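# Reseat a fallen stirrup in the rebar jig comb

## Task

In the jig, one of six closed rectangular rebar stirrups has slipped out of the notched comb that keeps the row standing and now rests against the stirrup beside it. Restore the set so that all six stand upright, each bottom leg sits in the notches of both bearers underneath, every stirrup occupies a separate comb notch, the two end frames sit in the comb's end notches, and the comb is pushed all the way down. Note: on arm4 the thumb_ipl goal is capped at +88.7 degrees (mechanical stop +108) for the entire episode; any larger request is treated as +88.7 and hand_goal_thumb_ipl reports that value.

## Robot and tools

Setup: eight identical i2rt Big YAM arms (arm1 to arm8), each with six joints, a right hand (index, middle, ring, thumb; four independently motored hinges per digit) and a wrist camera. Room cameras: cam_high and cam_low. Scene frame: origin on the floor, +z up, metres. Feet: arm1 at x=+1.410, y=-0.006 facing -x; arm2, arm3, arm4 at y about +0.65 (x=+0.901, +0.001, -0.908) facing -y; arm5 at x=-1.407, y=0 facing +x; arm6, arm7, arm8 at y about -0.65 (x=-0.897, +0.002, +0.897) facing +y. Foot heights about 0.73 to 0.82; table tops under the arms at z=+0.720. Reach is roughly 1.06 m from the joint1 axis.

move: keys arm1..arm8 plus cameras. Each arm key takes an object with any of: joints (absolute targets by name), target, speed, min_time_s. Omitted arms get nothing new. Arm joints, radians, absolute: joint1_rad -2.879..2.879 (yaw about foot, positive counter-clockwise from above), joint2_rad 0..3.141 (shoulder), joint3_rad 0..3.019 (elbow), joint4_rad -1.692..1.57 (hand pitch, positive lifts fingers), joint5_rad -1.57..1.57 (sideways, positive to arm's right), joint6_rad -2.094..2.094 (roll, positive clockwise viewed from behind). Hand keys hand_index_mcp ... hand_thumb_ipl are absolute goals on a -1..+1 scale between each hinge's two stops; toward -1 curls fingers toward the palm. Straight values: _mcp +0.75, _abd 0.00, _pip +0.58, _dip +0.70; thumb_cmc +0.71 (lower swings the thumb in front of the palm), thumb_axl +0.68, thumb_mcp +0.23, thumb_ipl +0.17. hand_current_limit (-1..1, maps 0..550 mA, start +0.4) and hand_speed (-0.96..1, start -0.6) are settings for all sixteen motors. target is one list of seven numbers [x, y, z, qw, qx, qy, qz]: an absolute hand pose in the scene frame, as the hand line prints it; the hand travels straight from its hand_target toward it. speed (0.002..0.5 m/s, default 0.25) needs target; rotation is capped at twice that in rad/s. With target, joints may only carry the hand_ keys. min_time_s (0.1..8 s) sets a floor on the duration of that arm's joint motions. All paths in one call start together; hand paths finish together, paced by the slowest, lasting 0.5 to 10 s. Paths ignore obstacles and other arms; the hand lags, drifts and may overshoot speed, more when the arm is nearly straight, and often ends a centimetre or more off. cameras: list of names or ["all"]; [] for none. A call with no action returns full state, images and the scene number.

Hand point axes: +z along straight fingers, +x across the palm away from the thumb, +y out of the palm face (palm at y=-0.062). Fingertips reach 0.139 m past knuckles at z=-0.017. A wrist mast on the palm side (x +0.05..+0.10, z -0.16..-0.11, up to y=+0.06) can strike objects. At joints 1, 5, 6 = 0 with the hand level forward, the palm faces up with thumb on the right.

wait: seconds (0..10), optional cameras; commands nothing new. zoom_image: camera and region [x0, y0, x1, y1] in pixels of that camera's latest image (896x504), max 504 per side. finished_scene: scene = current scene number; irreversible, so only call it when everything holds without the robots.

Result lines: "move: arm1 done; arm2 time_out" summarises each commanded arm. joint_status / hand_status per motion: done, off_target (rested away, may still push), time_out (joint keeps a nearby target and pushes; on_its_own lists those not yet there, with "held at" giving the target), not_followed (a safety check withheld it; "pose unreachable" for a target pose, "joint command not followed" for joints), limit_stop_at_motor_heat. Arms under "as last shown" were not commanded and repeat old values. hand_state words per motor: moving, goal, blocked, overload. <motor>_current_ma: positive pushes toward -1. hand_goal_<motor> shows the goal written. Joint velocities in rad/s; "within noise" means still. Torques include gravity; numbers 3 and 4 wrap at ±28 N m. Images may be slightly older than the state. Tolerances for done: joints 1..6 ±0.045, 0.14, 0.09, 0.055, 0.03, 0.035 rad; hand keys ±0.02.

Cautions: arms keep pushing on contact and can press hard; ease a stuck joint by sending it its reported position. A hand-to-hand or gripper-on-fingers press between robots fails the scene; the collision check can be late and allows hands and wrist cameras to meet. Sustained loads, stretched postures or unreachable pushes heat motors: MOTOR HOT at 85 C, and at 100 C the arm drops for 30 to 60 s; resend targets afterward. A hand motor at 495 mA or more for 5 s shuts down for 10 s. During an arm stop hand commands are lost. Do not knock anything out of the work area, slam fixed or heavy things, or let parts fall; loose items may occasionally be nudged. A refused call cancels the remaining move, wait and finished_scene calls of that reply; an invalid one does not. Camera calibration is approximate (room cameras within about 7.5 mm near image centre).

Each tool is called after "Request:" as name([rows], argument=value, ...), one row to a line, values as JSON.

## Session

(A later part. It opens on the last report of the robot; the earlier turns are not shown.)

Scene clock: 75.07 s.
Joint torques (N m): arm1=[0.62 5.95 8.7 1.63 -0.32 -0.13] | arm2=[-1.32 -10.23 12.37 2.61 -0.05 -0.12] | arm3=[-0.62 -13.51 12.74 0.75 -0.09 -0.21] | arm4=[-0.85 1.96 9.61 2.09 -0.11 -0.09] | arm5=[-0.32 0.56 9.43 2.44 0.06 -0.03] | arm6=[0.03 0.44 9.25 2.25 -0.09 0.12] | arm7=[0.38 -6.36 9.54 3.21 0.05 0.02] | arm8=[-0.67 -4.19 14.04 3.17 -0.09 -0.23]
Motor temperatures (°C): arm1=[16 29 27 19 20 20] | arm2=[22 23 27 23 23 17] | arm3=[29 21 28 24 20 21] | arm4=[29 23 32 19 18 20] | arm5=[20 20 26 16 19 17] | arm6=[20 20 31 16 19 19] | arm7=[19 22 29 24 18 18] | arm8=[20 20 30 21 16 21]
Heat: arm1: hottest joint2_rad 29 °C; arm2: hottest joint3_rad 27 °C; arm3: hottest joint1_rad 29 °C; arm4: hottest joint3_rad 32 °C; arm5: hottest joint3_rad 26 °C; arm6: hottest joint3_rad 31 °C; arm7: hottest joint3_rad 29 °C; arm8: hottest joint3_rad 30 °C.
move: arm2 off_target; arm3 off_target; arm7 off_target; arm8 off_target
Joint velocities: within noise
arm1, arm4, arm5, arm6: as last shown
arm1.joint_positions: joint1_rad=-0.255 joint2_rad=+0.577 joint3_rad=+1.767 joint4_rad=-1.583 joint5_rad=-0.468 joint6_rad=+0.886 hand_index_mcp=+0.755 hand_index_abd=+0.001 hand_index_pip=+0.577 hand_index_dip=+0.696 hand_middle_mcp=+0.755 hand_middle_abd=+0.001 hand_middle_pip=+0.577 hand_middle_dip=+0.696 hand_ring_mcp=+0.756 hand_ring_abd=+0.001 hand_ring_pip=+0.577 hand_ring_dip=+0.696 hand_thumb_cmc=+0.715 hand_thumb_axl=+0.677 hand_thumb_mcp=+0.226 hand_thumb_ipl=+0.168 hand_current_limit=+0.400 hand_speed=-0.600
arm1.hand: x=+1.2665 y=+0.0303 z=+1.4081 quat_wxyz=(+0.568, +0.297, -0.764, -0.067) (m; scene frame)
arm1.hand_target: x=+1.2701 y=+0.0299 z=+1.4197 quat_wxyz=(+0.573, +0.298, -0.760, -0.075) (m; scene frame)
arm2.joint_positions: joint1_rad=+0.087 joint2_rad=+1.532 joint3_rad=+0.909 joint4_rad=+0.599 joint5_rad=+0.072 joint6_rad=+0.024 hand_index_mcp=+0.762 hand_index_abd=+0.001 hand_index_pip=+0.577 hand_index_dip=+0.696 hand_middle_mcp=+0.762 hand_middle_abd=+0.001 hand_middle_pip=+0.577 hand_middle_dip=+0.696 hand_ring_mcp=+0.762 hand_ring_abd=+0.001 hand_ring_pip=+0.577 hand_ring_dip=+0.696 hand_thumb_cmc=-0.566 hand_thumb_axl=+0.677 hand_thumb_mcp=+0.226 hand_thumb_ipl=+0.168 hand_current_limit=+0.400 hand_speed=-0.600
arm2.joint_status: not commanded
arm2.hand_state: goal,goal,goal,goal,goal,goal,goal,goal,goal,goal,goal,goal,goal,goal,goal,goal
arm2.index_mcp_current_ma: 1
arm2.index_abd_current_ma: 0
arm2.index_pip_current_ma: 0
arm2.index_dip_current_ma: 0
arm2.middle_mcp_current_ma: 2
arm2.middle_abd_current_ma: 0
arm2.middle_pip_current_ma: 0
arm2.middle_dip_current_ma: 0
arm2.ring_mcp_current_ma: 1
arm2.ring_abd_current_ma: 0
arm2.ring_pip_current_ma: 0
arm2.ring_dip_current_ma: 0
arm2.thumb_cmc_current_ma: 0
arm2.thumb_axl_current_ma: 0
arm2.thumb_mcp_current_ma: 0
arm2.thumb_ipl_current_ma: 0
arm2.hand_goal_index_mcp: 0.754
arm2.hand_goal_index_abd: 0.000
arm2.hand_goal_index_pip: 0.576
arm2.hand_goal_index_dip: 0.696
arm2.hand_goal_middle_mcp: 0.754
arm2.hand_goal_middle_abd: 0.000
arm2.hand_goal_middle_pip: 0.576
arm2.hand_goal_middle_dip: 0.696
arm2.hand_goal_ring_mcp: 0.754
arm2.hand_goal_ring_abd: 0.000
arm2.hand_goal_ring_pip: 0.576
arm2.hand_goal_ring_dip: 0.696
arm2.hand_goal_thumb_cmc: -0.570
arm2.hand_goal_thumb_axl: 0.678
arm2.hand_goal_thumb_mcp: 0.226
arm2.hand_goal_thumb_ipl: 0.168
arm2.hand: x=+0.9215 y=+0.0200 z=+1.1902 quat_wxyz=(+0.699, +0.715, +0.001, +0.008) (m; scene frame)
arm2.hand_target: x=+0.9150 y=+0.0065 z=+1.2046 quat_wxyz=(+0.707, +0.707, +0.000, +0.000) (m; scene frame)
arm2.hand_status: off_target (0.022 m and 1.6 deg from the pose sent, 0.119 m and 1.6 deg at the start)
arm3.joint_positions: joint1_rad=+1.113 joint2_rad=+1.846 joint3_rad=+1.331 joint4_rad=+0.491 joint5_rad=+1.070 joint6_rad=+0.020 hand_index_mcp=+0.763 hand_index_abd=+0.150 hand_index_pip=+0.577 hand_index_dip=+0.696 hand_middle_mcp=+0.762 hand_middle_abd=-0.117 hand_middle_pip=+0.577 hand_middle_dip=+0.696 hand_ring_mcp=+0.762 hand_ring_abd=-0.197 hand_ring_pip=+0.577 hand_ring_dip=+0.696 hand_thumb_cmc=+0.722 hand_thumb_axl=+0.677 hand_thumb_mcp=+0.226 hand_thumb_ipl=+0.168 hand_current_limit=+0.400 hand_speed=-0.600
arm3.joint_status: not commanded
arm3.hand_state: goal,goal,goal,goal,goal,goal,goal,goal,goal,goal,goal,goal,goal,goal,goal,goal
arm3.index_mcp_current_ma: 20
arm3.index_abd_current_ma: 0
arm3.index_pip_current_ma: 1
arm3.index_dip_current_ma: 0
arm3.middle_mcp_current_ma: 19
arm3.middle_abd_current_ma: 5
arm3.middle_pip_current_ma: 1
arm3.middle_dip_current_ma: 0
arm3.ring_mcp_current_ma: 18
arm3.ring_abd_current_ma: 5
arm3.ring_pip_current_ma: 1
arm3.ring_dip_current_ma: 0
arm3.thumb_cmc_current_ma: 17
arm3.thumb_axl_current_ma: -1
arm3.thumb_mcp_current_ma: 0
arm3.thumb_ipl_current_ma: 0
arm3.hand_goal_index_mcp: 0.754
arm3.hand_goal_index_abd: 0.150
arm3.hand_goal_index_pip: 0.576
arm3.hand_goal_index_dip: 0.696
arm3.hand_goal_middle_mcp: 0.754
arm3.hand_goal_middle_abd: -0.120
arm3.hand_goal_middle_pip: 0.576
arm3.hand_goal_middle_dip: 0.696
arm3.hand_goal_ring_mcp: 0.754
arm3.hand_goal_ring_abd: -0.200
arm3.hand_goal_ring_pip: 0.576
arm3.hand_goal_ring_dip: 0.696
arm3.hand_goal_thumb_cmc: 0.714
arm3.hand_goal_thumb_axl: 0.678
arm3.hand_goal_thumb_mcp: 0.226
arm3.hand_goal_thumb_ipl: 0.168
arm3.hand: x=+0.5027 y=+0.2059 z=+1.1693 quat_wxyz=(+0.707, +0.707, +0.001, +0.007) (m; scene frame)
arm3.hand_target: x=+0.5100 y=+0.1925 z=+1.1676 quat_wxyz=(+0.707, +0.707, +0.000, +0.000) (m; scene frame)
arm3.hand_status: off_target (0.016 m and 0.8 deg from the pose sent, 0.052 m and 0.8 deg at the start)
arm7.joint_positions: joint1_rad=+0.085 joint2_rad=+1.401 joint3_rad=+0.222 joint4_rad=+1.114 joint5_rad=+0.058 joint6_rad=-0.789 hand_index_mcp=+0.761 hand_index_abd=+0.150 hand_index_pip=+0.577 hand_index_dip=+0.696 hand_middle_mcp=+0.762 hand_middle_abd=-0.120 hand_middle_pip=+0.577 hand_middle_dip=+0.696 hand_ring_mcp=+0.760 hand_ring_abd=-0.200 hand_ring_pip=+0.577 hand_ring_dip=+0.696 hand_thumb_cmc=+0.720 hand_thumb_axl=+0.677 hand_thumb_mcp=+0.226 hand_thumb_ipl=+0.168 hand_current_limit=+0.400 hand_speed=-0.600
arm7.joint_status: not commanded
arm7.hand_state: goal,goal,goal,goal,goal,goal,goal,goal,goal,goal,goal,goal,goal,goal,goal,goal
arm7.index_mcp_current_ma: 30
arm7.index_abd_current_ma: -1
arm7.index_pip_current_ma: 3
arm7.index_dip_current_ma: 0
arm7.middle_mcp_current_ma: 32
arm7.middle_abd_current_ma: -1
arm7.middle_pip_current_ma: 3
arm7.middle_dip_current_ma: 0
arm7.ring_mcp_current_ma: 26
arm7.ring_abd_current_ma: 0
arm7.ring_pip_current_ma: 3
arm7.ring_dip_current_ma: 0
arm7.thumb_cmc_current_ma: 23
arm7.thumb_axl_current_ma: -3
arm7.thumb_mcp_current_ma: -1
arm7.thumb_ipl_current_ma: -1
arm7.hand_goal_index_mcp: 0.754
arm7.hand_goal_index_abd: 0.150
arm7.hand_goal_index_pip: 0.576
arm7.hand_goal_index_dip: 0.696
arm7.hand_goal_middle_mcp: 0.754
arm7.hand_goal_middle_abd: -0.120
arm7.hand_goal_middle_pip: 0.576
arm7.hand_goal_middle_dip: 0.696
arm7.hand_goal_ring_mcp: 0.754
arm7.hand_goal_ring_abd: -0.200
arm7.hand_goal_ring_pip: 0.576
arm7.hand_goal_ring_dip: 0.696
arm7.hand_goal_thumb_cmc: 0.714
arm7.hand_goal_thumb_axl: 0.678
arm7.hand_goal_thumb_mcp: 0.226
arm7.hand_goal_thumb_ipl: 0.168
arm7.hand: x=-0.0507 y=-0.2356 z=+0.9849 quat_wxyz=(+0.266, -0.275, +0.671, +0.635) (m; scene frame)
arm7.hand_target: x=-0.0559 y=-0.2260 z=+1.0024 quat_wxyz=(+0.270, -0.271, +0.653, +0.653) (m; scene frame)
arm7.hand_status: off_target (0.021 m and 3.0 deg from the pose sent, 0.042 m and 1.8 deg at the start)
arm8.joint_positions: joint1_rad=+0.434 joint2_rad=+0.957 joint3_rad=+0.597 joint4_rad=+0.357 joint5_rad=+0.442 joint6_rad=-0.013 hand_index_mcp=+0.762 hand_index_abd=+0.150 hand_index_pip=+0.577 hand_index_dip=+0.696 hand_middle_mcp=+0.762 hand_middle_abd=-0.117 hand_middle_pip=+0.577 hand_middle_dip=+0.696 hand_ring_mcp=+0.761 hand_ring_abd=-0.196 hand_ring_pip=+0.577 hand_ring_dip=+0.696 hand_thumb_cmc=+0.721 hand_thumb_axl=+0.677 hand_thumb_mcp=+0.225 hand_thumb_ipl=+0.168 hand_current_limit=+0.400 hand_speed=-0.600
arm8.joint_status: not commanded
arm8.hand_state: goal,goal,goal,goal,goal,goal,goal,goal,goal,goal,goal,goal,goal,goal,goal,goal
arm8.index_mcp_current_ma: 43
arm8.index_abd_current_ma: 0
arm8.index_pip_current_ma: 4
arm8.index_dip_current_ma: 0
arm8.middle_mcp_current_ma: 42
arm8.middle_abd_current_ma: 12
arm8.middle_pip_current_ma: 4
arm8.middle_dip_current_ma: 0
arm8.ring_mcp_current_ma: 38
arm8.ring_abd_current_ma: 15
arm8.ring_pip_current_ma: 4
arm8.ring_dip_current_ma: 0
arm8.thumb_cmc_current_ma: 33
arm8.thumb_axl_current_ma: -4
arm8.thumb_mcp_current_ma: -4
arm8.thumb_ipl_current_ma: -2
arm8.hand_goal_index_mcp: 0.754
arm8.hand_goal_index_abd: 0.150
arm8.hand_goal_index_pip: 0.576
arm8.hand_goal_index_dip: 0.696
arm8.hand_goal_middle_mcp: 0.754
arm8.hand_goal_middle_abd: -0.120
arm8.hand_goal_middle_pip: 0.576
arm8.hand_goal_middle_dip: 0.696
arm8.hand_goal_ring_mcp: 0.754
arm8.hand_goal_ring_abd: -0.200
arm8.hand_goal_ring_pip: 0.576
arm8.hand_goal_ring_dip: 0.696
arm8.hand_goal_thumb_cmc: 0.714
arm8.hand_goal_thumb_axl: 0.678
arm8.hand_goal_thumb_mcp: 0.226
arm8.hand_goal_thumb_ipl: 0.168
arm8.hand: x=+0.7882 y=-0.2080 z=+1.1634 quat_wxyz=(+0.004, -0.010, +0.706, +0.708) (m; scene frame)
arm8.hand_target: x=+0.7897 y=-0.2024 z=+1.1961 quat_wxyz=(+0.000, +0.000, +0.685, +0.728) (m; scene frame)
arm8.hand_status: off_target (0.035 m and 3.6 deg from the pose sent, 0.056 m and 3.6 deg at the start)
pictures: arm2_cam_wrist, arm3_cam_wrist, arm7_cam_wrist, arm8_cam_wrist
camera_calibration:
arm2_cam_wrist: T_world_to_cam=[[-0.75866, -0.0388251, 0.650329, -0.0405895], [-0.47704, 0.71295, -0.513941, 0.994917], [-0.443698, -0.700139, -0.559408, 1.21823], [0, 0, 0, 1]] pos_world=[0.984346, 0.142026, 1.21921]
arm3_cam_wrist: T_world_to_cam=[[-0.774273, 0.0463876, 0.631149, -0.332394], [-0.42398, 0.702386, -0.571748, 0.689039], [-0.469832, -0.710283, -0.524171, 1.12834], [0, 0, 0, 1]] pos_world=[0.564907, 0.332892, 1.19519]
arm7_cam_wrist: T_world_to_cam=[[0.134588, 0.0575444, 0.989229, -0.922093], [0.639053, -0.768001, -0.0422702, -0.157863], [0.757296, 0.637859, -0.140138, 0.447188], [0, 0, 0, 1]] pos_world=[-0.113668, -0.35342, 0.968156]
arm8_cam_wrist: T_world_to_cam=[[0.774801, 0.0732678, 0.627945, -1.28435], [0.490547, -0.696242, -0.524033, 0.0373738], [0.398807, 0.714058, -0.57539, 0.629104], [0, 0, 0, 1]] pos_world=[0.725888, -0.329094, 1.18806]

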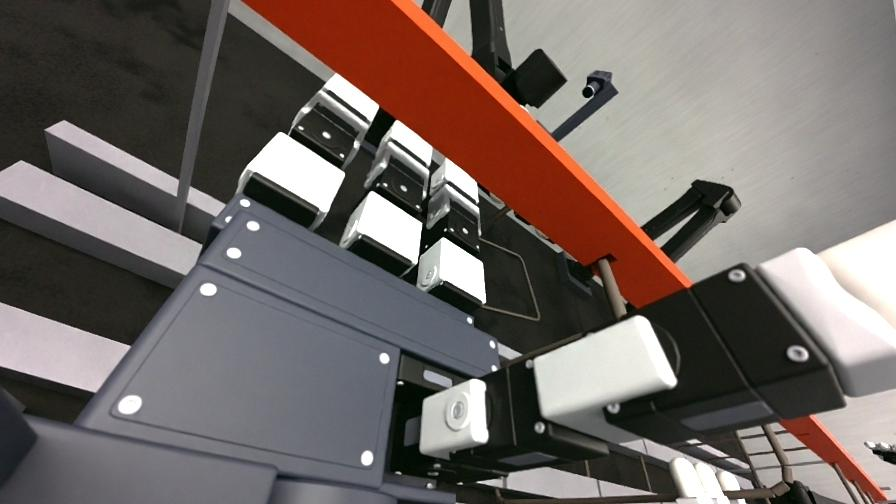

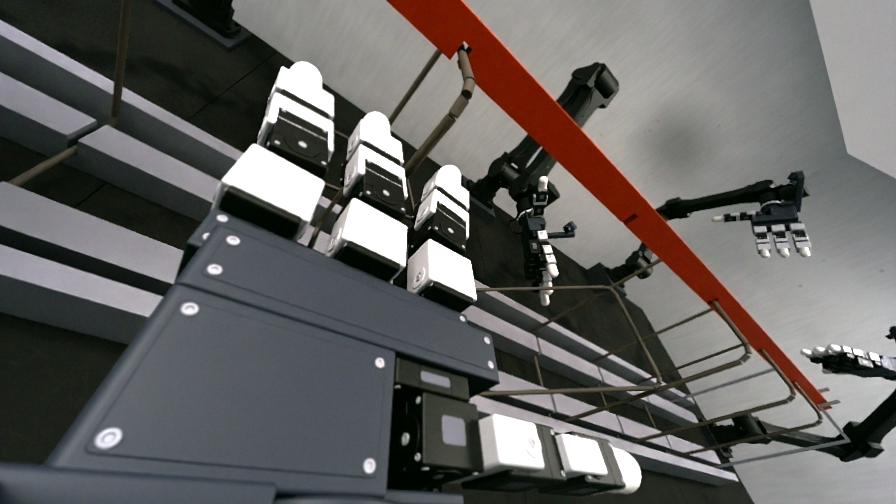

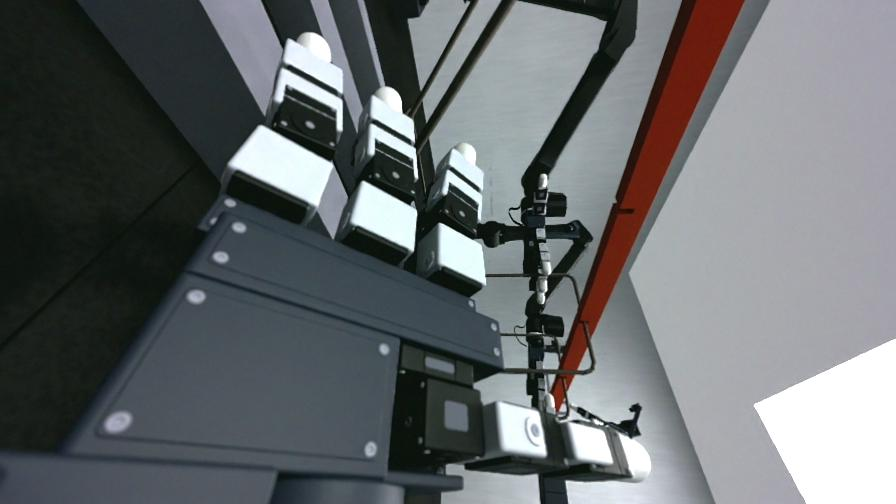

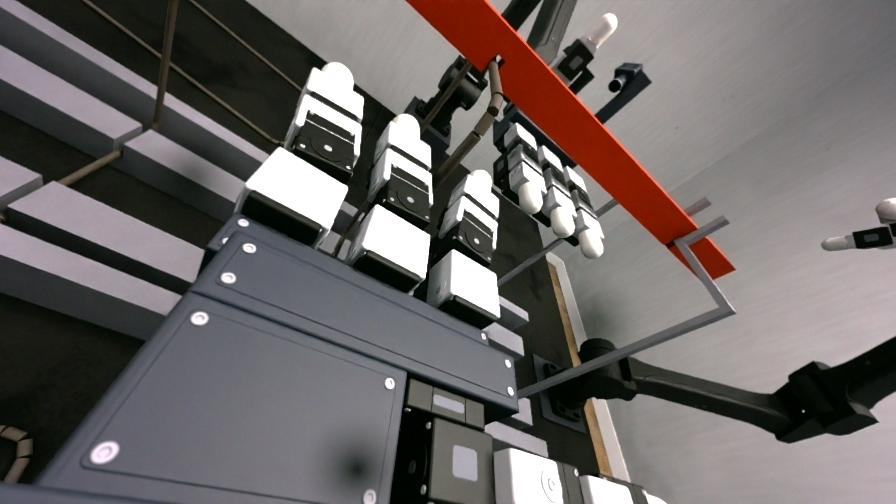

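Request:
move(arm8={"joints": {"hand_index_abd": -0.13, "hand_middle_abd": 0.13}}, arm3={"joints": {"hand_index_abd": -0.13, "hand_middle_abd": 0.13}}, arm7={"target": [-0.058, -0.192, 1.0025, 0.2706, -0.2706, 0.6533, 0.6533], "speed": 0.05}, cameras=["arm3_cam_wrist", "arm7_cam_wrist", "arm8_cam_wrist"])

Request:
zoom_image(camera="arm7_cam_wrist", region=[280, 0, 540, 260])

Request:
zoom_image(camera="arm8_cam_wrist", region=[340, 30, 640, 280])

Request:
zoom_image(camera="arm3_cam_wrist", region=[300, 20, 560, 280])

Scene clock: 79.70 s.
Joint torques (N m): arm1=[0.97 6.12 8.73 1.51 -0.32 -0.12] | arm2=[-1.38 -10.23 12.36 2.63 -0.05 -0.12] | arm3=[-0.67 -13.57 12.74 0.73 -0.09 -0.2] | arm4=[-1.61 1.67 9.7 2.09 -0.03 -0.06] | arm5=[-0.32 0.56 9.43 2.44 0.06 -0.03] | arm6=[-0.03 0.5 9.25 2.25 -0.09 0.12] | arm7=[0.5 -7.47 9.65 2.92 0.04 0.02] | arm8=[-0.62 -4.13 14.06 3.17 -0.09 -0.23]
Motor temperatures (°C): arm1=[16 29 27 19 20 20] | arm2=[22 23 28 23 23 17] | arm3=[29 21 29 24 20 21] | arm4=[29 23 32 19 18 19] | arm5=[20 20 26 16 19 17] | arm6=[20 20 31 16 19 19] | arm7=[19 22 29 24 18 18] | arm8=[20 20 31 21 16 21]
Heat: arm1: hottest joint2_rad 29 °C; arm2: hottest joint3_rad 28 °C; arm3: hottest joint1_rad 29 °C; arm4: hottest joint3_rad 32 °C; arm5: hottest joint3_rad 26 °C; arm6: hottest joint3_rad 31 °C; arm7: hottest joint3_rad 29 °C; arm8: hottest joint3_rad 31 °C.
move: arm3 off_target; arm7 off_target; arm8 off_target
Joint velocities: within noise
arm1, arm2, arm4, arm5, arm6: as last shown
arm2.hand: x=+0.9215 y=+0.0199 z=+1.1905 quat_wxyz=(+0.699, +0.715, +0.001, +0.008) (m; scene frame)
arm2.hand_target: x=+0.9150 y=+0.0065 z=+1.2047 quat_wxyz=(+0.707, +0.707, +0.000, +0.000) (m; scene frame)
arm3.joint_positions: joint1_rad=+1.113 joint2_rad=+1.846 joint3_rad=+1.331 joint4_rad=+0.490 joint5_rad=+1.069 joint6_rad=+0.020 hand_index_mcp=+0.763 hand_index_abd=-0.090 hand_index_pip=+0.577 hand_index_dip=+0.696 hand_middle_mcp=+0.762 hand_middle_abd=+0.103 hand_middle_pip=+0.577 hand_middle_dip=+0.696 hand_ring_mcp=+0.762 hand_ring_abd=-0.197 hand_ring_pip=+0.577 hand_ring_dip=+0.696 hand_thumb_cmc=+0.722 hand_thumb_axl=+0.677 hand_thumb_mcp=+0.226 hand_thumb_ipl=+0.168 hand_current_limit=+0.400 hand_speed=-0.600
arm3.joint_status: hand_index_abd off_target (ended at -0.090, target -0.130); hand_middle_abd off_target (ended at +0.103, target +0.130)
arm3.hand_state: goal,blocked,goal,goal,goal,blocked,goal,goal,goal,goal,goal,goal,goal,goal,goal,goal
arm3.index_mcp_current_ma: 20
arm3.index_abd_current_ma: 104
arm3.index_pip_current_ma: 1
arm3.index_dip_current_ma: 0
arm3.middle_mcp_current_ma: 19
arm3.middle_abd_current_ma: -64
arm3.middle_pip_current_ma: 1
arm3.middle_dip_current_ma: 0
arm3.ring_mcp_current_ma: 18
arm3.ring_abd_current_ma: 5
arm3.ring_pip_current_ma: 1
arm3.ring_dip_current_ma: 0
arm3.thumb_cmc_current_ma: 17
arm3.thumb_axl_current_ma: -1
arm3.thumb_mcp_current_ma: 0
arm3.thumb_ipl_current_ma: 0
arm3.hand_goal_index_mcp: 0.754
arm3.hand_goal_index_abd: -0.130
arm3.hand_goal_index_pip: 0.576
arm3.hand_goal_index_dip: 0.696
arm3.hand_goal_middle_mcp: 0.754
arm3.hand_goal_middle_abd: 0.130
arm3.hand_goal_middle_pip: 0.576
arm3.hand_goal_middle_dip: 0.696
arm3.hand_goal_ring_mcp: 0.754
arm3.hand_goal_ring_abd: -0.200
arm3.hand_goal_ring_pip: 0.576
arm3.hand_goal_ring_dip: 0.696
arm3.hand_goal_thumb_cmc: 0.714
arm3.hand_goal_thumb_axl: 0.678
arm3.hand_goal_thumb_mcp: 0.226
arm3.hand_goal_thumb_ipl: 0.168
arm3.hand: x=+0.5028 y=+0.2059 z=+1.1692 quat_wxyz=(+0.707, +0.707, +0.001, +0.007) (m; scene frame)
arm3.hand_target: x=+0.5101 y=+0.1925 z=+1.1675 quat_wxyz=(+0.707, +0.707, +0.000, +0.000) (m; scene frame)
arm3.hand_status: not commanded
arm7.joint_positions: joint1_rad=+0.085 joint2_rad=+1.479 joint3_rad=+0.309 joint4_rad=+1.114 joint5_rad=+0.058 joint6_rad=-0.789 hand_index_mcp=+0.761 hand_index_abd=+0.150 hand_index_pip=+0.577 hand_index_dip=+0.696 hand_middle_mcp=+0.762 hand_middle_abd=-0.120 hand_middle_pip=+0.577 hand_middle_dip=+0.696 hand_ring_mcp=+0.760 hand_ring_abd=-0.200 hand_ring_pip=+0.577 hand_ring_dip=+0.696 hand_thumb_cmc=+0.720 hand_thumb_axl=+0.677 hand_thumb_mcp=+0.226 hand_thumb_ipl=+0.168 hand_current_limit=+0.400 hand_speed=-0.600
arm7.joint_status: not commanded
arm7.hand_state: goal,goal,goal,goal,goal,goal,goal,goal,goal,goal,goal,goal,goal,goal,goal,goal
arm7.index_mcp_current_ma: 30
arm7.index_abd_current_ma: -1
arm7.index_pip_current_ma: 3
arm7.index_dip_current_ma: 0
arm7.middle_mcp_current_ma: 32
arm7.middle_abd_current_ma: -1
arm7.middle_pip_current_ma: 3
arm7.middle_dip_current_ma: 0
arm7.ring_mcp_current_ma: 26
arm7.ring_abd_current_ma: 0
arm7.ring_pip_current_ma: 3
arm7.ring_dip_current_ma: 0
arm7.thumb_cmc_current_ma: 23
arm7.thumb_axl_current_ma: -3
arm7.thumb_mcp_current_ma: -1
arm7.thumb_ipl_current_ma: -1
arm7.hand_goal_index_mcp: 0.754
arm7.hand_goal_index_abd: 0.150
arm7.hand_goal_index_pip: 0.576
arm7.hand_goal_index_dip: 0.696
arm7.hand_goal_middle_mcp: 0.754
arm7.hand_goal_middle_abd: -0.120
arm7.hand_goal_middle_pip: 0.576
arm7.hand_goal_middle_dip: 0.696
arm7.hand_goal_ring_mcp: 0.754
arm7.hand_goal_ring_abd: -0.200
arm7.hand_goal_ring_pip: 0.576
arm7.hand_goal_ring_dip: 0.696
arm7.hand_goal_thumb_cmc: 0.714
arm7.hand_goal_thumb_axl: 0.678
arm7.hand_goal_thumb_mcp: 0.226
arm7.hand_goal_thumb_ipl: 0.168
arm7.hand: x=-0.0524 y=-0.2030 z=+0.9876 quat_wxyz=(+0.267, -0.273, +0.668, +0.638) (m; scene frame)
arm7.hand_target: x=-0.0580 y=-0.1929 z=+1.0025 quat_wxyz=(+0.270, -0.271, +0.653, +0.653) (m; scene frame)
arm7.hand_status: off_target (0.019 m and 2.5 deg from the pose sent, 0.048 m and 3.0 deg at the start)
arm8.joint_positions: joint1_rad=+0.433 joint2_rad=+0.957 joint3_rad=+0.597 joint4_rad=+0.357 joint5_rad=+0.442 joint6_rad=-0.013 hand_index_mcp=+0.763 hand_index_abd=-0.031 hand_index_pip=+0.577 hand_index_dip=+0.696 hand_middle_mcp=+0.762 hand_middle_abd=+0.063 hand_middle_pip=+0.577 hand_middle_dip=+0.696 hand_ring_mcp=+0.761 hand_ring_abd=-0.197 hand_ring_pip=+0.577 hand_ring_dip=+0.696 hand_thumb_cmc=+0.721 hand_thumb_axl=+0.677 hand_thumb_mcp=+0.225 hand_thumb_ipl=+0.168 hand_current_limit=+0.400 hand_speed=-0.600
arm8.joint_status: hand_index_abd off_target (ended at -0.031, target -0.130); hand_middle_abd off_target (ended at +0.063, target +0.130)
arm8.hand_state: goal,blocked,goal,goal,goal,blocked,goal,goal,goal,goal,goal,goal,goal,goal,goal,goal
arm8.index_mcp_current_ma: 45
arm8.index_abd_current_ma: 385
arm8.index_pip_current_ma: 4
arm8.index_dip_current_ma: 0
arm8.middle_mcp_current_ma: 42
arm8.middle_abd_current_ma: -292
arm8.middle_pip_current_ma: 4
arm8.middle_dip_current_ma: 0
arm8.ring_mcp_current_ma: 38
arm8.ring_abd_current_ma: 14
arm8.ring_pip_current_ma: 4
arm8.ring_dip_current_ma: 0
arm8.thumb_cmc_current_ma: 33
arm8.thumb_axl_current_ma: -4
arm8.thumb_mcp_current_ma: -4
arm8.thumb_ipl_current_ma: -2
arm8.hand_goal_index_mcp: 0.754
arm8.hand_goal_index_abd: -0.130
arm8.hand_goal_index_pip: 0.576
arm8.hand_goal_index_dip: 0.696
arm8.hand_goal_middle_mcp: 0.754
arm8.hand_goal_middle_abd: 0.130
arm8.hand_goal_middle_pip: 0.576
arm8.hand_goal_middle_dip: 0.696
arm8.hand_goal_ring_mcp: 0.754
arm8.hand_goal_ring_abd: -0.200
arm8.hand_goal_ring_pip: 0.576
arm8.hand_goal_ring_dip: 0.696
arm8.hand_goal_thumb_cmc: 0.714
arm8.hand_goal_thumb_axl: 0.678
arm8.hand_goal_thumb_mcp: 0.226
arm8.hand_goal_thumb_ipl: 0.168
arm8.hand: x=+0.7883 y=-0.2079 z=+1.1632 quat_wxyz=(+0.004, -0.010, +0.706, +0.708) (m; scene frame)
arm8.hand_target: x=+0.7895 y=-0.2024 z=+1.1960 quat_wxyz=(+0.000, +0.000, +0.685, +0.728) (m; scene frame)
arm8.hand_status: not commanded
pictures: arm3_cam_wrist, arm7_cam_wrist, arm8_cam_wrist
camera_calibration:
arm3_cam_wrist: T_world_to_cam=[[-0.774067, 0.0459299, 0.631435, -0.332701], [-0.424477, 0.70233, -0.571447, 0.68898], [-0.469722, -0.710368, -0.524154, 1.12829], [0, 0, 0, 1]] pos_world=[0.564907, 0.332892, 1.19519]
arm7_cam_wrist: T_world_to_cam=[[0.134977, 0.0485079, 0.989661, -0.928635], [0.638977, -0.76763, -0.0495231, -0.124444], [0.757291, 0.639055, -0.134608, 0.422729], [0, 0, 0, 1]] pos_world=[-0.115268, -0.320628, 0.969773]
arm8_cam_wrist: T_world_to_cam=[[0.774765, 0.0732107, 0.627997, -1.28436], [0.490367, -0.696571, -0.523765, 0.0369949], [0.399099, 0.713743, -0.575579, 0.628787], [0, 0, 0, 1]] pos_world=[0.725987, -0.328994, 1.18787]

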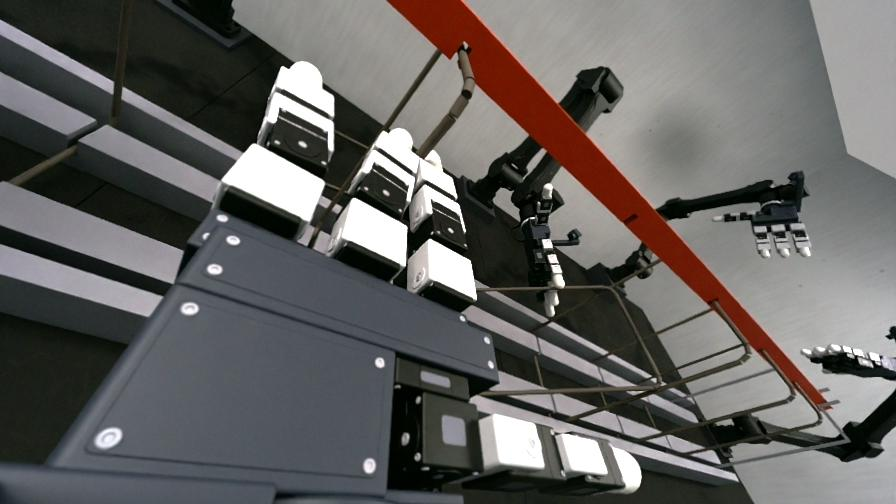

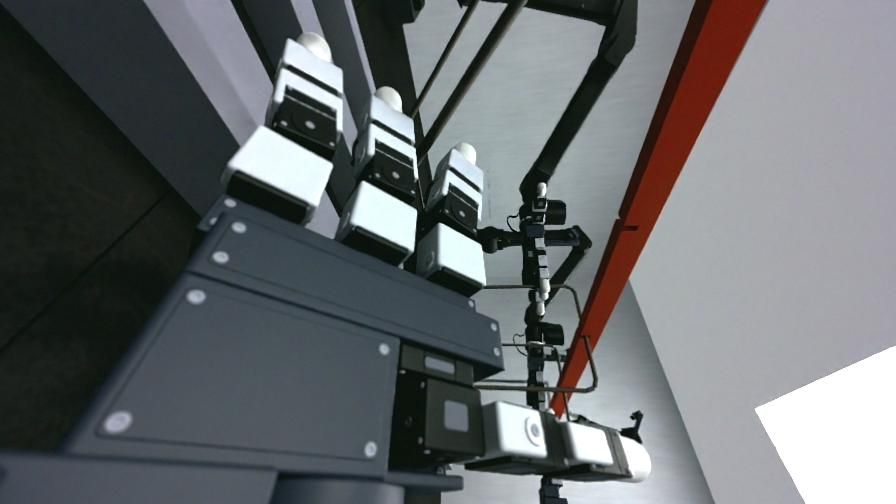

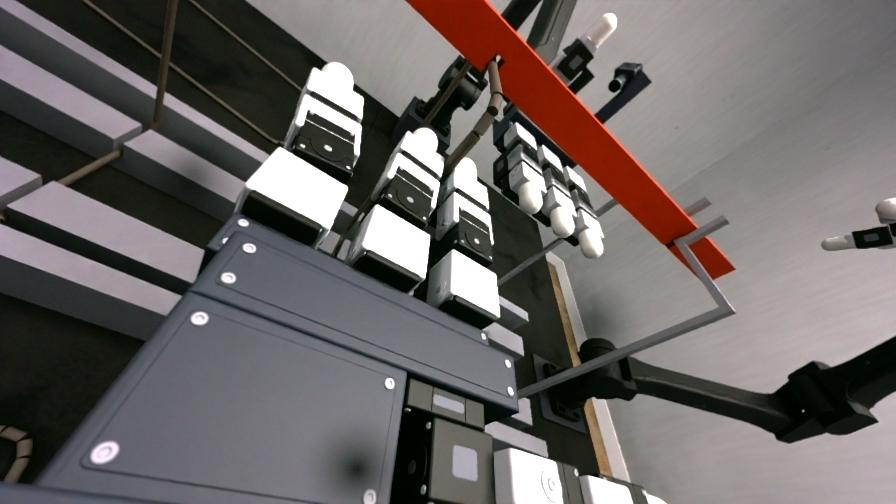

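Scaled by 1.938.

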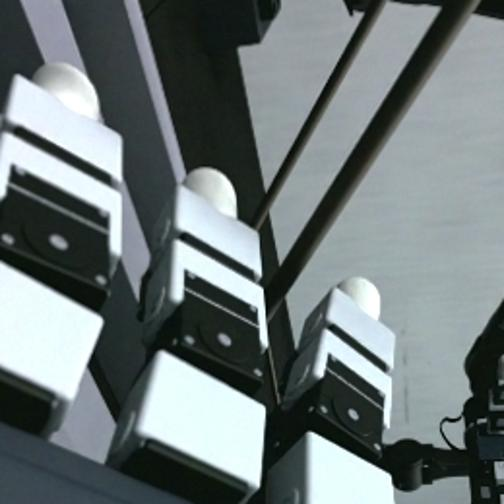

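Scaled by 1.680.

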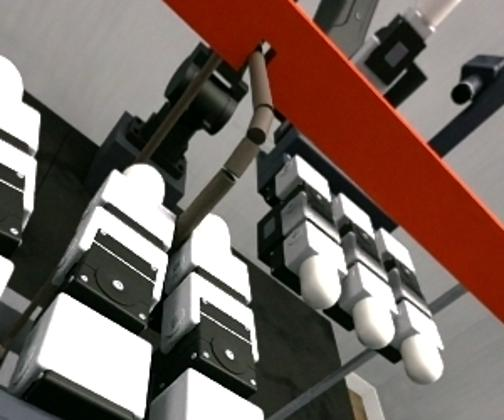

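Scaled by 1.938.

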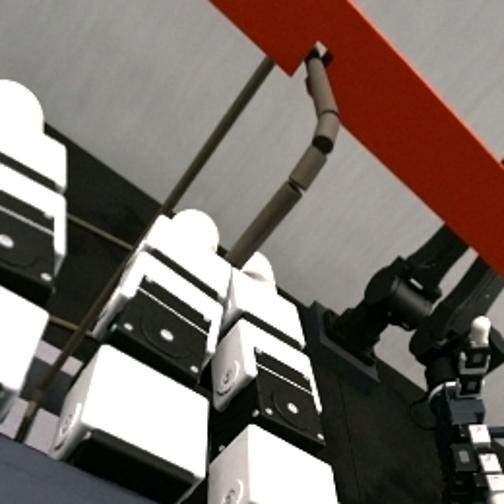

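Request:
move(arm8={"joints": {"hand_index_abd": -0.075, "hand_middle_abd": 0.10}}, arm3={"joints": {"hand_index_abd": 0.1, "hand_middle_abd": -0.08}}, arm7={"target": [-0.058, -0.180, 1.0025, 0.2706, -0.2706, 0.6533, 0.6533], "speed": 0.05})

Request:
move(arm3={"target": [0.5105, 0.174, 1.168, 0.7071, 0.7071, 0, 0], "speed": 0.05}, arm7={"joints": {"hand_index_abd": -0.1, "hand_middle_abd": 0.10}})

Request:
move(arm3={"joints": {"hand_index_abd": -0.1, "hand_middle_abd": 0.10}}, cameras=["arm3_cam_wrist", "arm7_cam_wrist", "arm8_cam_wrist"])

Request:
zoom_image(camera="arm7_cam_wrist", region=[280, 0, 540, 260])

Request:
zoom_image(camera="arm3_cam_wrist", region=[300, 20, 560, 280])

Scene clock: 83.07 s.
Joint torques (N m): arm1=[0.32 5.66 8.77 1.85 -0.34 -0.15] | arm2=[-1.38 -10.29 12.4 2.61 -0.05 -0.13] | arm3=[-0.67 -13.57 12.75 0.75 -0.09 -0.2] | arm4=[-0.91 1.79 9.66 2.13 -0.05 -0.05] | arm5=[-0.32 0.56 9.43 2.44 0.06 -0.03] | arm6=[-0.09 0.5 9.24 2.25 -0.09 0.12] | arm7=[0.21 -8.29 9.69 2.66 -0.06 0.03] | arm8=[-0.56 -4.31 14.06 3.18 -0.09 -0.23]
Motor temperatures (°C): arm1=[16 29 27 19 20 20] | arm2=[22 23 28 23 22 17] | arm3=[29 21 29 24 20 21] | arm4=[29 23 32 19 18 19] | arm5=[20 20 26 16 19 17] | arm6=[20 20 31 16 19 19] | arm7=[19 22 29 24 18 18] | arm8=[20 20 31 21 16 21]
Heat: arm1: hottest joint2_rad 29 °C; arm2: hottest joint3_rad 28 °C; arm3: hottest joint1_rad 29 °C; arm4: hottest joint3_rad 32 °C; arm5: hottest joint3_rad 26 °C; arm6: hottest joint3_rad 31 °C; arm7: hottest joint3_rad 29 °C; arm8: hottest joint3_rad 31 °C.
move: arm3 done; arm7 off_target; arm8 off_target
Joint velocities: within noise
arm1, arm2, arm4, arm5, arm6: as last shown
arm3.joint_positions: joint1_rad=+1.113 joint2_rad=+1.846 joint3_rad=+1.331 joint4_rad=+0.490 joint5_rad=+1.069 joint6_rad=+0.020 hand_index_mcp=+0.763 hand_index_abd=+0.097 hand_index_pip=+0.577 hand_index_dip=+0.696 hand_middle_mcp=+0.762 hand_middle_abd=-0.077 hand_middle_pip=+0.577 hand_middle_dip=+0.696 hand_ring_mcp=+0.762 hand_ring_abd=-0.197 hand_ring_pip=+0.577 hand_ring_dip=+0.696 hand_thumb_cmc=+0.722 hand_thumb_axl=+0.677 hand_thumb_mcp=+0.226 hand_thumb_ipl=+0.168 hand_current_limit=+0.400 hand_speed=-0.600
arm3.joint_status: all done
arm3.hand_state: goal,goal,goal,goal,goal,goal,goal,goal,goal,goal,goal,goal,goal,goal,goal,goal
arm3.index_mcp_current_ma: 20
arm3.index_abd_current_ma: -4
arm3.index_pip_current_ma: 1
arm3.index_dip_current_ma: 0
arm3.middle_mcp_current_ma: 19
arm3.middle_abd_current_ma: 5
arm3.middle_pip_current_ma: 1
arm3.middle_dip_current_ma: 0
arm3.ring_mcp_current_ma: 18
arm3.ring_abd_current_ma: 5
arm3.ring_pip_current_ma: 1
arm3.ring_dip_current_ma: 0
arm3.thumb_cmc_current_ma: 17
arm3.thumb_axl_current_ma: -1
arm3.thumb_mcp_current_ma: 0
arm3.thumb_ipl_current_ma: 0
arm3.hand_goal_index_mcp: 0.754
arm3.hand_goal_index_abd: 0.100
arm3.hand_goal_index_pip: 0.576
arm3.hand_goal_index_dip: 0.696
arm3.hand_goal_middle_mcp: 0.754
arm3.hand_goal_middle_abd: -0.080
arm3.hand_goal_middle_pip: 0.576
arm3.hand_goal_middle_dip: 0.696
arm3.hand_goal_ring_mcp: 0.754
arm3.hand_goal_ring_abd: -0.200
arm3.hand_goal_ring_pip: 0.576
arm3.hand_goal_ring_dip: 0.696
arm3.hand_goal_thumb_cmc: 0.714
arm3.hand_goal_thumb_axl: 0.678
arm3.hand_goal_thumb_mcp: 0.226
arm3.hand_goal_thumb_ipl: 0.168
arm3.hand: x=+0.5028 y=+0.2059 z=+1.1692 quat_wxyz=(+0.707, +0.707, +0.001, +0.007) (m; scene frame)
arm3.hand_target: x=+0.5101 y=+0.1925 z=+1.1675 quat_wxyz=(+0.707, +0.707, +0.000, +0.000) (m; scene frame)
arm3.hand_status: not commanded
arm7.joint_positions: joint1_rad=+0.085 joint2_rad=+1.505 joint3_rad=+0.341 joint4_rad=+1.114 joint5_rad=+0.058 joint6_rad=-0.789 hand_index_mcp=+0.761 hand_index_abd=+0.150 hand_index_pip=+0.577 hand_index_dip=+0.696 hand_middle_mcp=+0.762 hand_middle_abd=-0.120 hand_middle_pip=+0.577 hand_middle_dip=+0.696 hand_ring_mcp=+0.760 hand_ring_abd=-0.200 hand_ring_pip=+0.577 hand_ring_dip=+0.696 hand_thumb_cmc=+0.720 hand_thumb_axl=+0.677 hand_thumb_mcp=+0.226 hand_thumb_ipl=+0.168 hand_current_limit=+0.400 hand_speed=-0.600
arm7.joint_status: not commanded
arm7.hand_state: goal,goal,goal,goal,goal,goal,goal,goal,goal,goal,goal,goal,goal,goal,goal,goal
arm7.index_mcp_current_ma: 30
arm7.index_abd_current_ma: -1
arm7.index_pip_current_ma: 3
arm7.index_dip_current_ma: 0
arm7.middle_mcp_current_ma: 32
arm7.middle_abd_current_ma: -1
arm7.middle_pip_current_ma: 3
arm7.middle_dip_current_ma: 0
arm7.ring_mcp_current_ma: 26
arm7.ring_abd_current_ma: 0
arm7.ring_pip_current_ma: 3
arm7.ring_dip_current_ma: 0
arm7.thumb_cmc_current_ma: 23
arm7.thumb_axl_current_ma: -3
arm7.thumb_mcp_current_ma: -1
arm7.thumb_ipl_current_ma: -1
arm7.hand_goal_index_mcp: 0.754
arm7.hand_goal_index_abd: 0.150
arm7.hand_goal_index_pip: 0.576
arm7.hand_goal_index_dip: 0.696
arm7.hand_goal_middle_mcp: 0.754
arm7.hand_goal_middle_abd: -0.120
arm7.hand_goal_middle_pip: 0.576
arm7.hand_goal_middle_dip: 0.696
arm7.hand_goal_ring_mcp: 0.754
arm7.hand_goal_ring_abd: -0.200
arm7.hand_goal_ring_pip: 0.576
arm7.hand_goal_ring_dip: 0.696
arm7.hand_goal_thumb_cmc: 0.714
arm7.hand_goal_thumb_axl: 0.678
arm7.hand_goal_thumb_mcp: 0.226
arm7.hand_goal_thumb_ipl: 0.168
arm7.hand: x=-0.0529 y=-0.1914 z=+0.9890 quat_wxyz=(+0.268, -0.272, +0.667, +0.640) (m; scene frame)
arm7.hand_target: x=-0.0580 y=-0.1808 z=+1.0025 quat_wxyz=(+0.270, -0.271, +0.653, +0.653) (m; scene frame)
arm7.hand_status: off_target (0.018 m and 2.2 deg from the pose sent, 0.028 m and 2.5 deg at the start)
arm8.joint_positions: joint1_rad=+0.433 joint2_rad=+0.957 joint3_rad=+0.597 joint4_rad=+0.357 joint5_rad=+0.442 joint6_rad=-0.013 hand_index_mcp=+0.763 hand_index_abd=-0.027 hand_index_pip=+0.577 hand_index_dip=+0.696 hand_middle_mcp=+0.762 hand_middle_abd=+0.059 hand_middle_pip=+0.577 hand_middle_dip=+0.696 hand_ring_mcp=+0.761 hand_ring_abd=-0.197 hand_ring_pip=+0.577 hand_ring_dip=+0.696 hand_thumb_cmc=+0.721 hand_thumb_axl=+0.677 hand_thumb_mcp=+0.225 hand_thumb_ipl=+0.168 hand_current_limit=+0.400 hand_speed=-0.600
arm8.joint_status: hand_index_abd off_target (ended at -0.027, target -0.075); hand_middle_abd off_target (ended at +0.059, target +0.100)
arm8.hand_state: goal,blocked,goal,goal,goal,blocked,goal,goal,goal,goal,goal,goal,goal,goal,goal,goal
arm8.index_mcp_current_ma: 45
arm8.index_abd_current_ma: 203
arm8.index_pip_current_ma: 4
arm8.index_dip_current_ma: 0
arm8.middle_mcp_current_ma: 42
arm8.middle_abd_current_ma: -178
arm8.middle_pip_current_ma: 4
arm8.middle_dip_current_ma: 0
arm8.ring_mcp_current_ma: 38
arm8.ring_abd_current_ma: 14
arm8.ring_pip_current_ma: 4
arm8.ring_dip_current_ma: 0
arm8.thumb_cmc_current_ma: 33
arm8.thumb_axl_current_ma: -4
arm8.thumb_mcp_current_ma: -4
arm8.thumb_ipl_current_ma: -2
arm8.hand_goal_index_mcp: 0.754
arm8.hand_goal_index_abd: -0.074
arm8.hand_goal_index_pip: 0.576
arm8.hand_goal_index_dip: 0.696
arm8.hand_goal_middle_mcp: 0.754
arm8.hand_goal_middle_abd: 0.100
arm8.hand_goal_middle_pip: 0.576
arm8.hand_goal_middle_dip: 0.696
arm8.hand_goal_ring_mcp: 0.754
arm8.hand_goal_ring_abd: -0.200
arm8.hand_goal_ring_pip: 0.576
arm8.hand_goal_ring_dip: 0.696
arm8.hand_goal_thumb_cmc: 0.714
arm8.hand_goal_thumb_axl: 0.678
arm8.hand_goal_thumb_mcp: 0.226
arm8.hand_goal_thumb_ipl: 0.168
arm8.hand: x=+0.7883 y=-0.2079 z=+1.1632 quat_wxyz=(+0.004, -0.010, +0.706, +0.708) (m; scene frame)
arm8.hand_target: x=+0.7895 y=-0.2024 z=+1.1960 quat_wxyz=(+0.000, +0.000, +0.685, +0.728) (m; scene frame)
arm8.hand_status: not commanded
pictures: none

Scene clock: 84.07 s.
Joint torques (N m): arm1=[0.26 6.3 8.68 1.63 -0.34 -0.12] | arm2=[-1.38 -10.29 12.38 2.65 -0.05 -0.13] | arm3=[-0.62 -13.86 12.82 0.75 -0.09 -0.21] | arm4=[-1.79 2.02 9.84 2 -0.02 -0.04] | arm5=[-0.32 0.56 9.42 2.43 0.06 -0.03] | arm6=[-0.03 0.44 9.25 2.25 -0.09 0.12] | arm7=[0.21 -8.41 9.58 2.7 -0.06 0.03] | arm8=[-0.62 -4.25 14.06 3.19 -0.09 -0.23]
Motor temperatures (°C): arm1=[16 29 27 19 20 20] | arm2=[22 23 28 23 22 17] | arm3=[29 21 29 24 20 21] | arm4=[29 23 32 19 18 19] | arm5=[20 20 26 16 19 17] | arm6=[20 20 31 16 19 19] | arm7=[19 22 29 24 18 18] | arm8=[19 20 31 21 16 21]
Heat: arm1: hottest joint2_rad 29 °C; arm2: hottest joint3_rad 28 °C; arm3: hottest joint1_rad 29 °C; arm4: hottest joint3_rad 32 °C; arm5: hottest joint3_rad 26 °C; arm6: hottest joint3_rad 31 °C; arm7: hottest joint3_rad 29 °C; arm8: hottest joint3_rad 31 °C.
move: arm3 off_target; arm7 off_target
Joint velocities: within noise
arm1, arm2, arm4, arm5, arm6, arm8: as last shown
arm3.joint_positions: joint1_rad=+1.087 joint2_rad=+1.865 joint3_rad=+1.360 joint4_rad=+0.482 joint5_rad=+1.044 joint6_rad=+0.018 hand_index_mcp=+0.763 hand_index_abd=+0.097 hand_index_pip=+0.577 hand_index_dip=+0.696 hand_middle_mcp=+0.762 hand_middle_abd=-0.077 hand_middle_pip=+0.577 hand_middle_dip=+0.696 hand_ring_mcp=+0.762 hand_ring_abd=-0.197 hand_ring_pip=+0.577 hand_ring_dip=+0.696 hand_thumb_cmc=+0.722 hand_thumb_axl=+0.677 hand_thumb_mcp=+0.226 hand_thumb_ipl=+0.168 hand_current_limit=+0.400 hand_speed=-0.600
arm3.joint_status: not commanded
arm3.hand_state: goal,goal,goal,goal,goal,goal,goal,goal,goal,goal,goal,goal,goal,goal,goal,goal
arm3.index_mcp_current_ma: 20
arm3.index_abd_current_ma: -4
arm3.index_pip_current_ma: 1
arm3.index_dip_current_ma: 0
arm3.middle_mcp_current_ma: 19
arm3.middle_abd_current_ma: 5
arm3.middle_pip_current_ma: 1
arm3.middle_dip_current_ma: 0
arm3.ring_mcp_current_ma: 18
arm3.ring_abd_current_ma: 5
arm3.ring_pip_current_ma: 1
arm3.ring_dip_current_ma: 0
arm3.thumb_cmc_current_ma: 17
arm3.thumb_axl_current_ma: -1
arm3.thumb_mcp_current_ma: 0
arm3.thumb_ipl_current_ma: 0
arm3.hand_goal_index_mcp: 0.754
arm3.hand_goal_index_abd: 0.100
arm3.hand_goal_index_pip: 0.576
arm3.hand_goal_index_dip: 0.696
arm3.hand_goal_middle_mcp: 0.754
arm3.hand_goal_middle_abd: -0.080
arm3.hand_goal_middle_pip: 0.576
arm3.hand_goal_middle_dip: 0.696
arm3.hand_goal_ring_mcp: 0.754
arm3.hand_goal_ring_abd: -0.200
arm3.hand_goal_ring_pip: 0.576
arm3.hand_goal_ring_dip: 0.696
arm3.hand_goal_thumb_cmc: 0.714
arm3.hand_goal_thumb_axl: 0.678
arm3.hand_goal_thumb_mcp: 0.226
arm3.hand_goal_thumb_ipl: 0.168
arm3.hand: x=+0.5027 y=+0.1884 z=+1.1696 quat_wxyz=(+0.707, +0.707, +0.001, +0.007) (m; scene frame)
arm3.hand_target: x=+0.5097 y=+0.1747 z=+1.1677 quat_wxyz=(+0.707, +0.707, +0.000, +0.000) (m; scene frame)
arm3.hand_status: off_target (0.016 m and 0.8 deg from the pose sent, 0.033 m and 0.8 deg at the start)
arm7.joint_positions: joint1_rad=+0.085 joint2_rad=+1.505 joint3_rad=+0.341 joint4_rad=+1.114 joint5_rad=+0.058 joint6_rad=-0.791 hand_index_mcp=+0.761 hand_index_abd=-0.029 hand_index_pip=+0.577 hand_index_dip=+0.696 hand_middle_mcp=+0.761 hand_middle_abd=+0.049 hand_middle_pip=+0.577 hand_middle_dip=+0.696 hand_ring_mcp=+0.760 hand_ring_abd=-0.200 hand_ring_pip=+0.577 hand_ring_dip=+0.696 hand_thumb_cmc=+0.720 hand_thumb_axl=+0.677 hand_thumb_mcp=+0.226 hand_thumb_ipl=+0.168 hand_current_limit=+0.400 hand_speed=-0.600
arm7.joint_status: hand_index_abd off_target (ended at -0.029, target -0.100); hand_middle_abd off_target (ended at +0.049, target +0.100)
arm7.hand_state: goal,blocked,goal,goal,goal,blocked,goal,goal,goal,goal,goal,goal,goal,goal,goal,goal
arm7.index_mcp_current_ma: 28
arm7.index_abd_current_ma: 282
arm7.index_pip_current_ma: 2
arm7.index_dip_current_ma: 0
arm7.middle_mcp_current_ma: 31
arm7.middle_abd_current_ma: -199
arm7.middle_pip_current_ma: 2
arm7.middle_dip_current_ma: 0
arm7.ring_mcp_current_ma: 26
arm7.ring_abd_current_ma: -1
arm7.ring_pip_current_ma: 3
arm7.ring_dip_current_ma: 0
arm7.thumb_cmc_current_ma: 23
arm7.thumb_axl_current_ma: -3
arm7.thumb_mcp_current_ma: -1
arm7.thumb_ipl_current_ma: -1
arm7.hand_goal_index_mcp: 0.754
arm7.hand_goal_index_abd: -0.100
arm7.hand_goal_index_pip: 0.576
arm7.hand_goal_index_dip: 0.696
arm7.hand_goal_middle_mcp: 0.754
arm7.hand_goal_middle_abd: 0.100
arm7.hand_goal_middle_pip: 0.576
arm7.hand_goal_middle_dip: 0.696
arm7.hand_goal_ring_mcp: 0.754
arm7.hand_goal_ring_abd: -0.200
arm7.hand_goal_ring_pip: 0.576
arm7.hand_goal_ring_dip: 0.696
arm7.hand_goal_thumb_cmc: 0.714
arm7.hand_goal_thumb_axl: 0.678
arm7.hand_goal_thumb_mcp: 0.226
arm7.hand_goal_thumb_ipl: 0.168
arm7.hand: x=-0.0530 y=-0.1913 z=+0.9890 quat_wxyz=(+0.268, -0.273, +0.666, +0.640) (m; scene frame)
arm7.hand_target: x=-0.0580 y=-0.1809 z=+1.0025 quat_wxyz=(+0.271, -0.271, +0.653, +0.653) (m; scene frame)
arm7.hand_status: not commanded
pictures: none

Scene clock: 84.60 s.
Joint torques (N m): arm1=[0.03 6.01 8.84 1.68 -0.35 -0.17] | arm2=[-1.32 -10.23 12.38 2.61 -0.05 -0.12] | arm3=[-0.62 -13.98 12.71 0.76 0.06 -0.2] | arm4=[-1.73 0.97 9.91 2.02 -0.05 -0.04] | arm5=[-0.32 0.56 9.43 2.44 0.06 -0.03] | arm6=[-0.03 0.44 9.26 2.25 -0.09 0.12] | arm7=[0.38 -8.29 9.63 2.63 -0.05 0.04] | arm8=[-0.5 -4.13 14.04 3.19 -0.1 -0.23]
Motor temperatures (°C): arm1=[16 29 27 19 20 20] | arm2=[22 23 28 23 22 17] | arm3=[29 21 29 24 20 21] | arm4=[29 23 32 19 18 19] | arm5=[20 20 26 16 19 17] | arm6=[20 20 31 16 19 19] | arm7=[19 22 29 24 18 18] | arm8=[19 20 32 21 16 21]
Heat: arm1: hottest joint2_rad 29 °C; arm2: hottest joint3_rad 28 °C; arm3: hottest joint1_rad 29 °C; arm4: hottest joint3_rad 32 °C; arm5: hottest joint3_rad 26 °C; arm6: hottest joint3_rad 31 °C; arm7: hottest joint3_rad 29 °C; arm8: hottest joint3_rad 32 °C.
move: arm3 off_target
Joint velocities: within noise
arm1, arm2, arm4, arm5, arm6, arm7, arm8: as last shown
arm3.joint_positions: joint1_rad=+1.087 joint2_rad=+1.867 joint3_rad=+1.362 joint4_rad=+0.482 joint5_rad=+1.040 joint6_rad=+0.018 hand_index_mcp=+0.763 hand_index_abd=-0.056 hand_index_pip=+0.577 hand_index_dip=+0.696 hand_middle_mcp=+0.763 hand_middle_abd=+0.052 hand_middle_pip=+0.577 hand_middle_dip=+0.696 hand_ring_mcp=+0.762 hand_ring_abd=-0.197 hand_ring_pip=+0.577 hand_ring_dip=+0.696 hand_thumb_cmc=+0.722 hand_thumb_axl=+0.677 hand_thumb_mcp=+0.226 hand_thumb_ipl=+0.168 hand_current_limit=+0.400 hand_speed=-0.600
arm3.joint_status: hand_index_abd off_target (ended at -0.056, target -0.100); hand_middle_abd off_target (ended at +0.052, target +0.100)
arm3.hand_state: goal,blocked,goal,goal,goal,blocked,goal,goal,goal,goal,goal,goal,goal,goal,goal,goal
arm3.index_mcp_current_ma: 22
arm3.index_abd_current_ma: 117
arm3.index_pip_current_ma: 1
arm3.index_dip_current_ma: 0
arm3.middle_mcp_current_ma: 21
arm3.middle_abd_current_ma: -131
arm3.middle_pip_current_ma: 1
arm3.middle_dip_current_ma: 0
arm3.ring_mcp_current_ma: 18
arm3.ring_abd_current_ma: 5
arm3.ring_pip_current_ma: 1
arm3.ring_dip_current_ma: 0
arm3.thumb_cmc_current_ma: 17
arm3.thumb_axl_current_ma: -1
arm3.thumb_mcp_current_ma: 0
arm3.thumb_ipl_current_ma: 0
arm3.hand_goal_index_mcp: 0.754
arm3.hand_goal_index_abd: -0.100
arm3.hand_goal_index_pip: 0.576
arm3.hand_goal_index_dip: 0.696
arm3.hand_goal_middle_mcp: 0.754
arm3.hand_goal_middle_abd: 0.100
arm3.hand_goal_middle_pip: 0.576
arm3.hand_goal_middle_dip: 0.696
arm3.hand_goal_ring_mcp: 0.754
arm3.hand_goal_ring_abd: -0.200
arm3.hand_goal_ring_pip: 0.576
arm3.hand_goal_ring_dip: 0.696
arm3.hand_goal_thumb_cmc: 0.714
arm3.hand_goal_thumb_axl: 0.678
arm3.hand_goal_thumb_mcp: 0.226
arm3.hand_goal_thumb_ipl: 0.168
arm3.hand: x=+0.5038 y=+0.1880 z=+1.1698 quat_wxyz=(+0.708, +0.707, +0.002, +0.009) (m; scene frame)
arm3.hand_target: x=+0.5097 y=+0.1747 z=+1.1676 quat_wxyz=(+0.707, +0.707, +0.000, +0.000) (m; scene frame)
arm3.hand_status: not commanded
pictures: arm3_cam_wrist, arm7_cam_wrist, arm8_cam_wrist
camera_calibration:
arm3_cam_wrist: T_world_to_cam=[[-0.774987, 0.0433222, 0.63049, -0.329367], [-0.426482, 0.700379, -0.572348, 0.704583], [-0.466378, -0.712455, -0.524309, 1.1153], [0, 0, 0, 1]] pos_world=[0.565388, 0.315395, 1.19569]
arm7_cam_wrist: T_world_to_cam=[[0.133802, 0.0428442, 0.990081, -0.932025], [0.639062, -0.767316, -0.0531602, -0.111339], [0.757428, 0.639836, -0.130049, 0.411562], [0, 0, 0, 1]] pos_world=[-0.115869, -0.308833, 0.970385]
arm8_cam_wrist: T_world_to_cam=[[0.774765, 0.0732107, 0.627997, -1.28436], [0.490367, -0.696571, -0.523765, 0.0369949], [0.399099, 0.713743, -0.575579, 0.628787], [0, 0, 0, 1]] pos_world=[0.725987, -0.328994, 1.18787]

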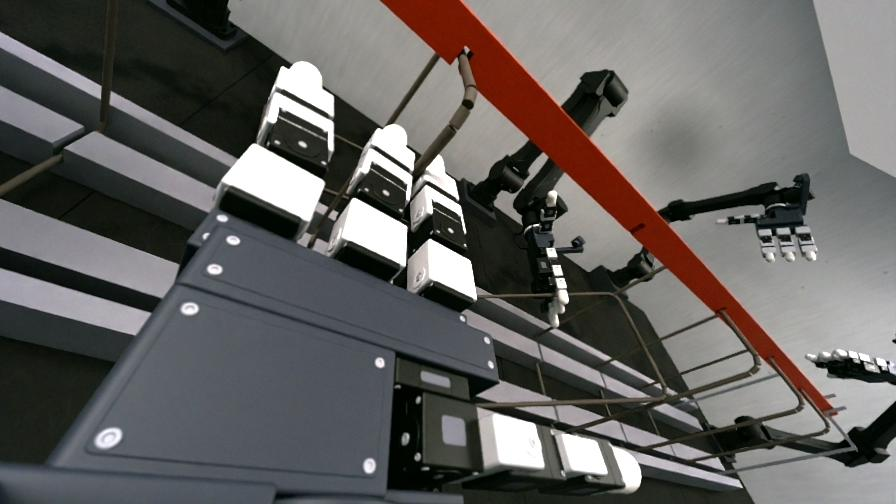

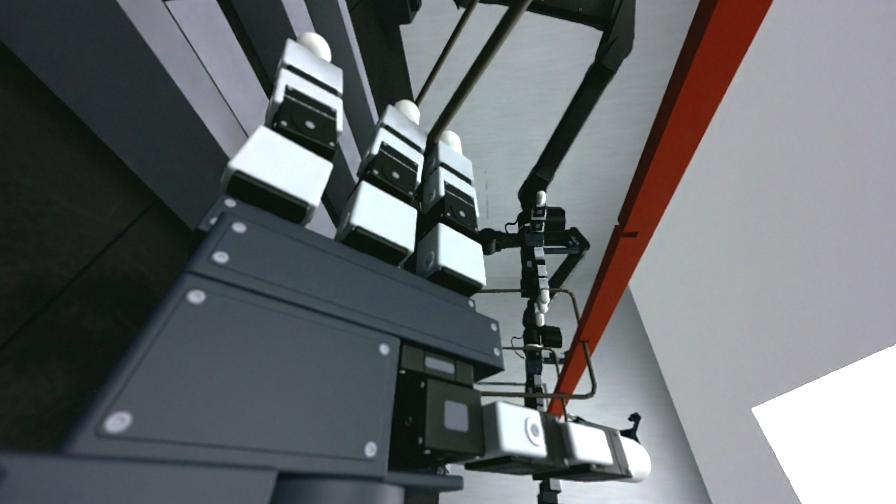

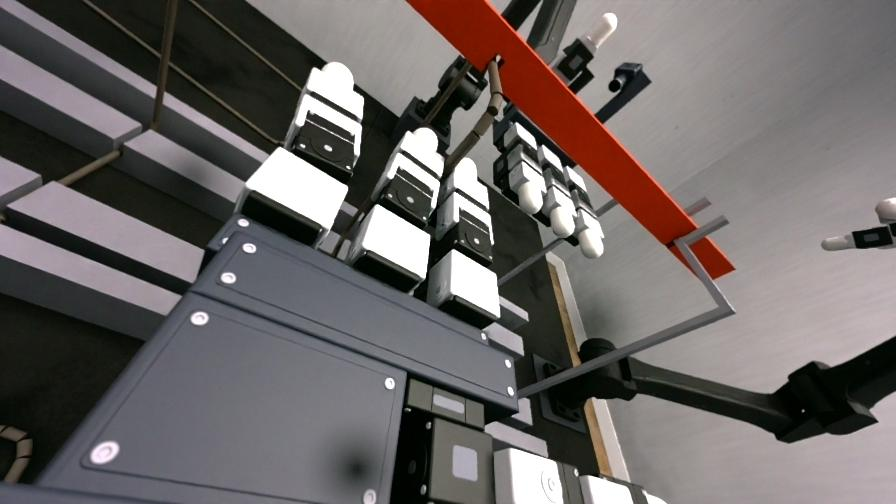

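Scaled by 1.938.

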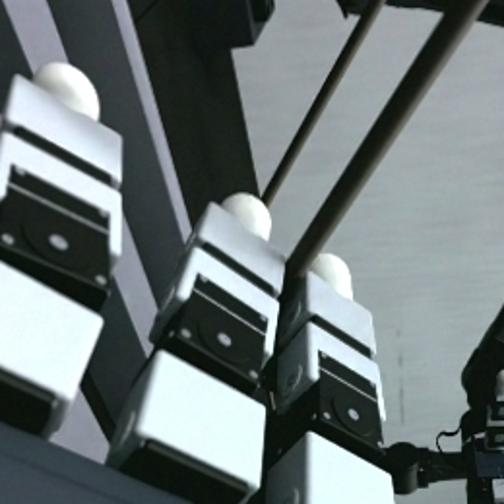

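Scaled by 1.938.

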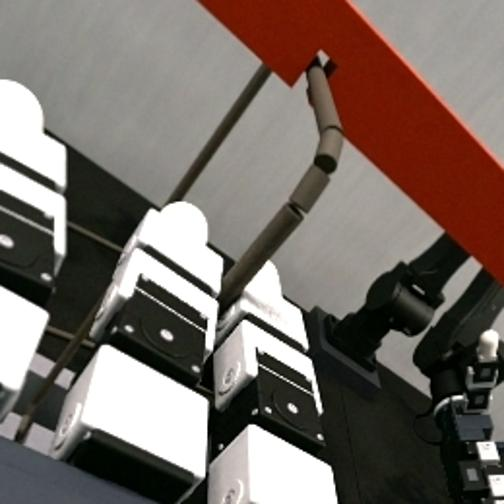

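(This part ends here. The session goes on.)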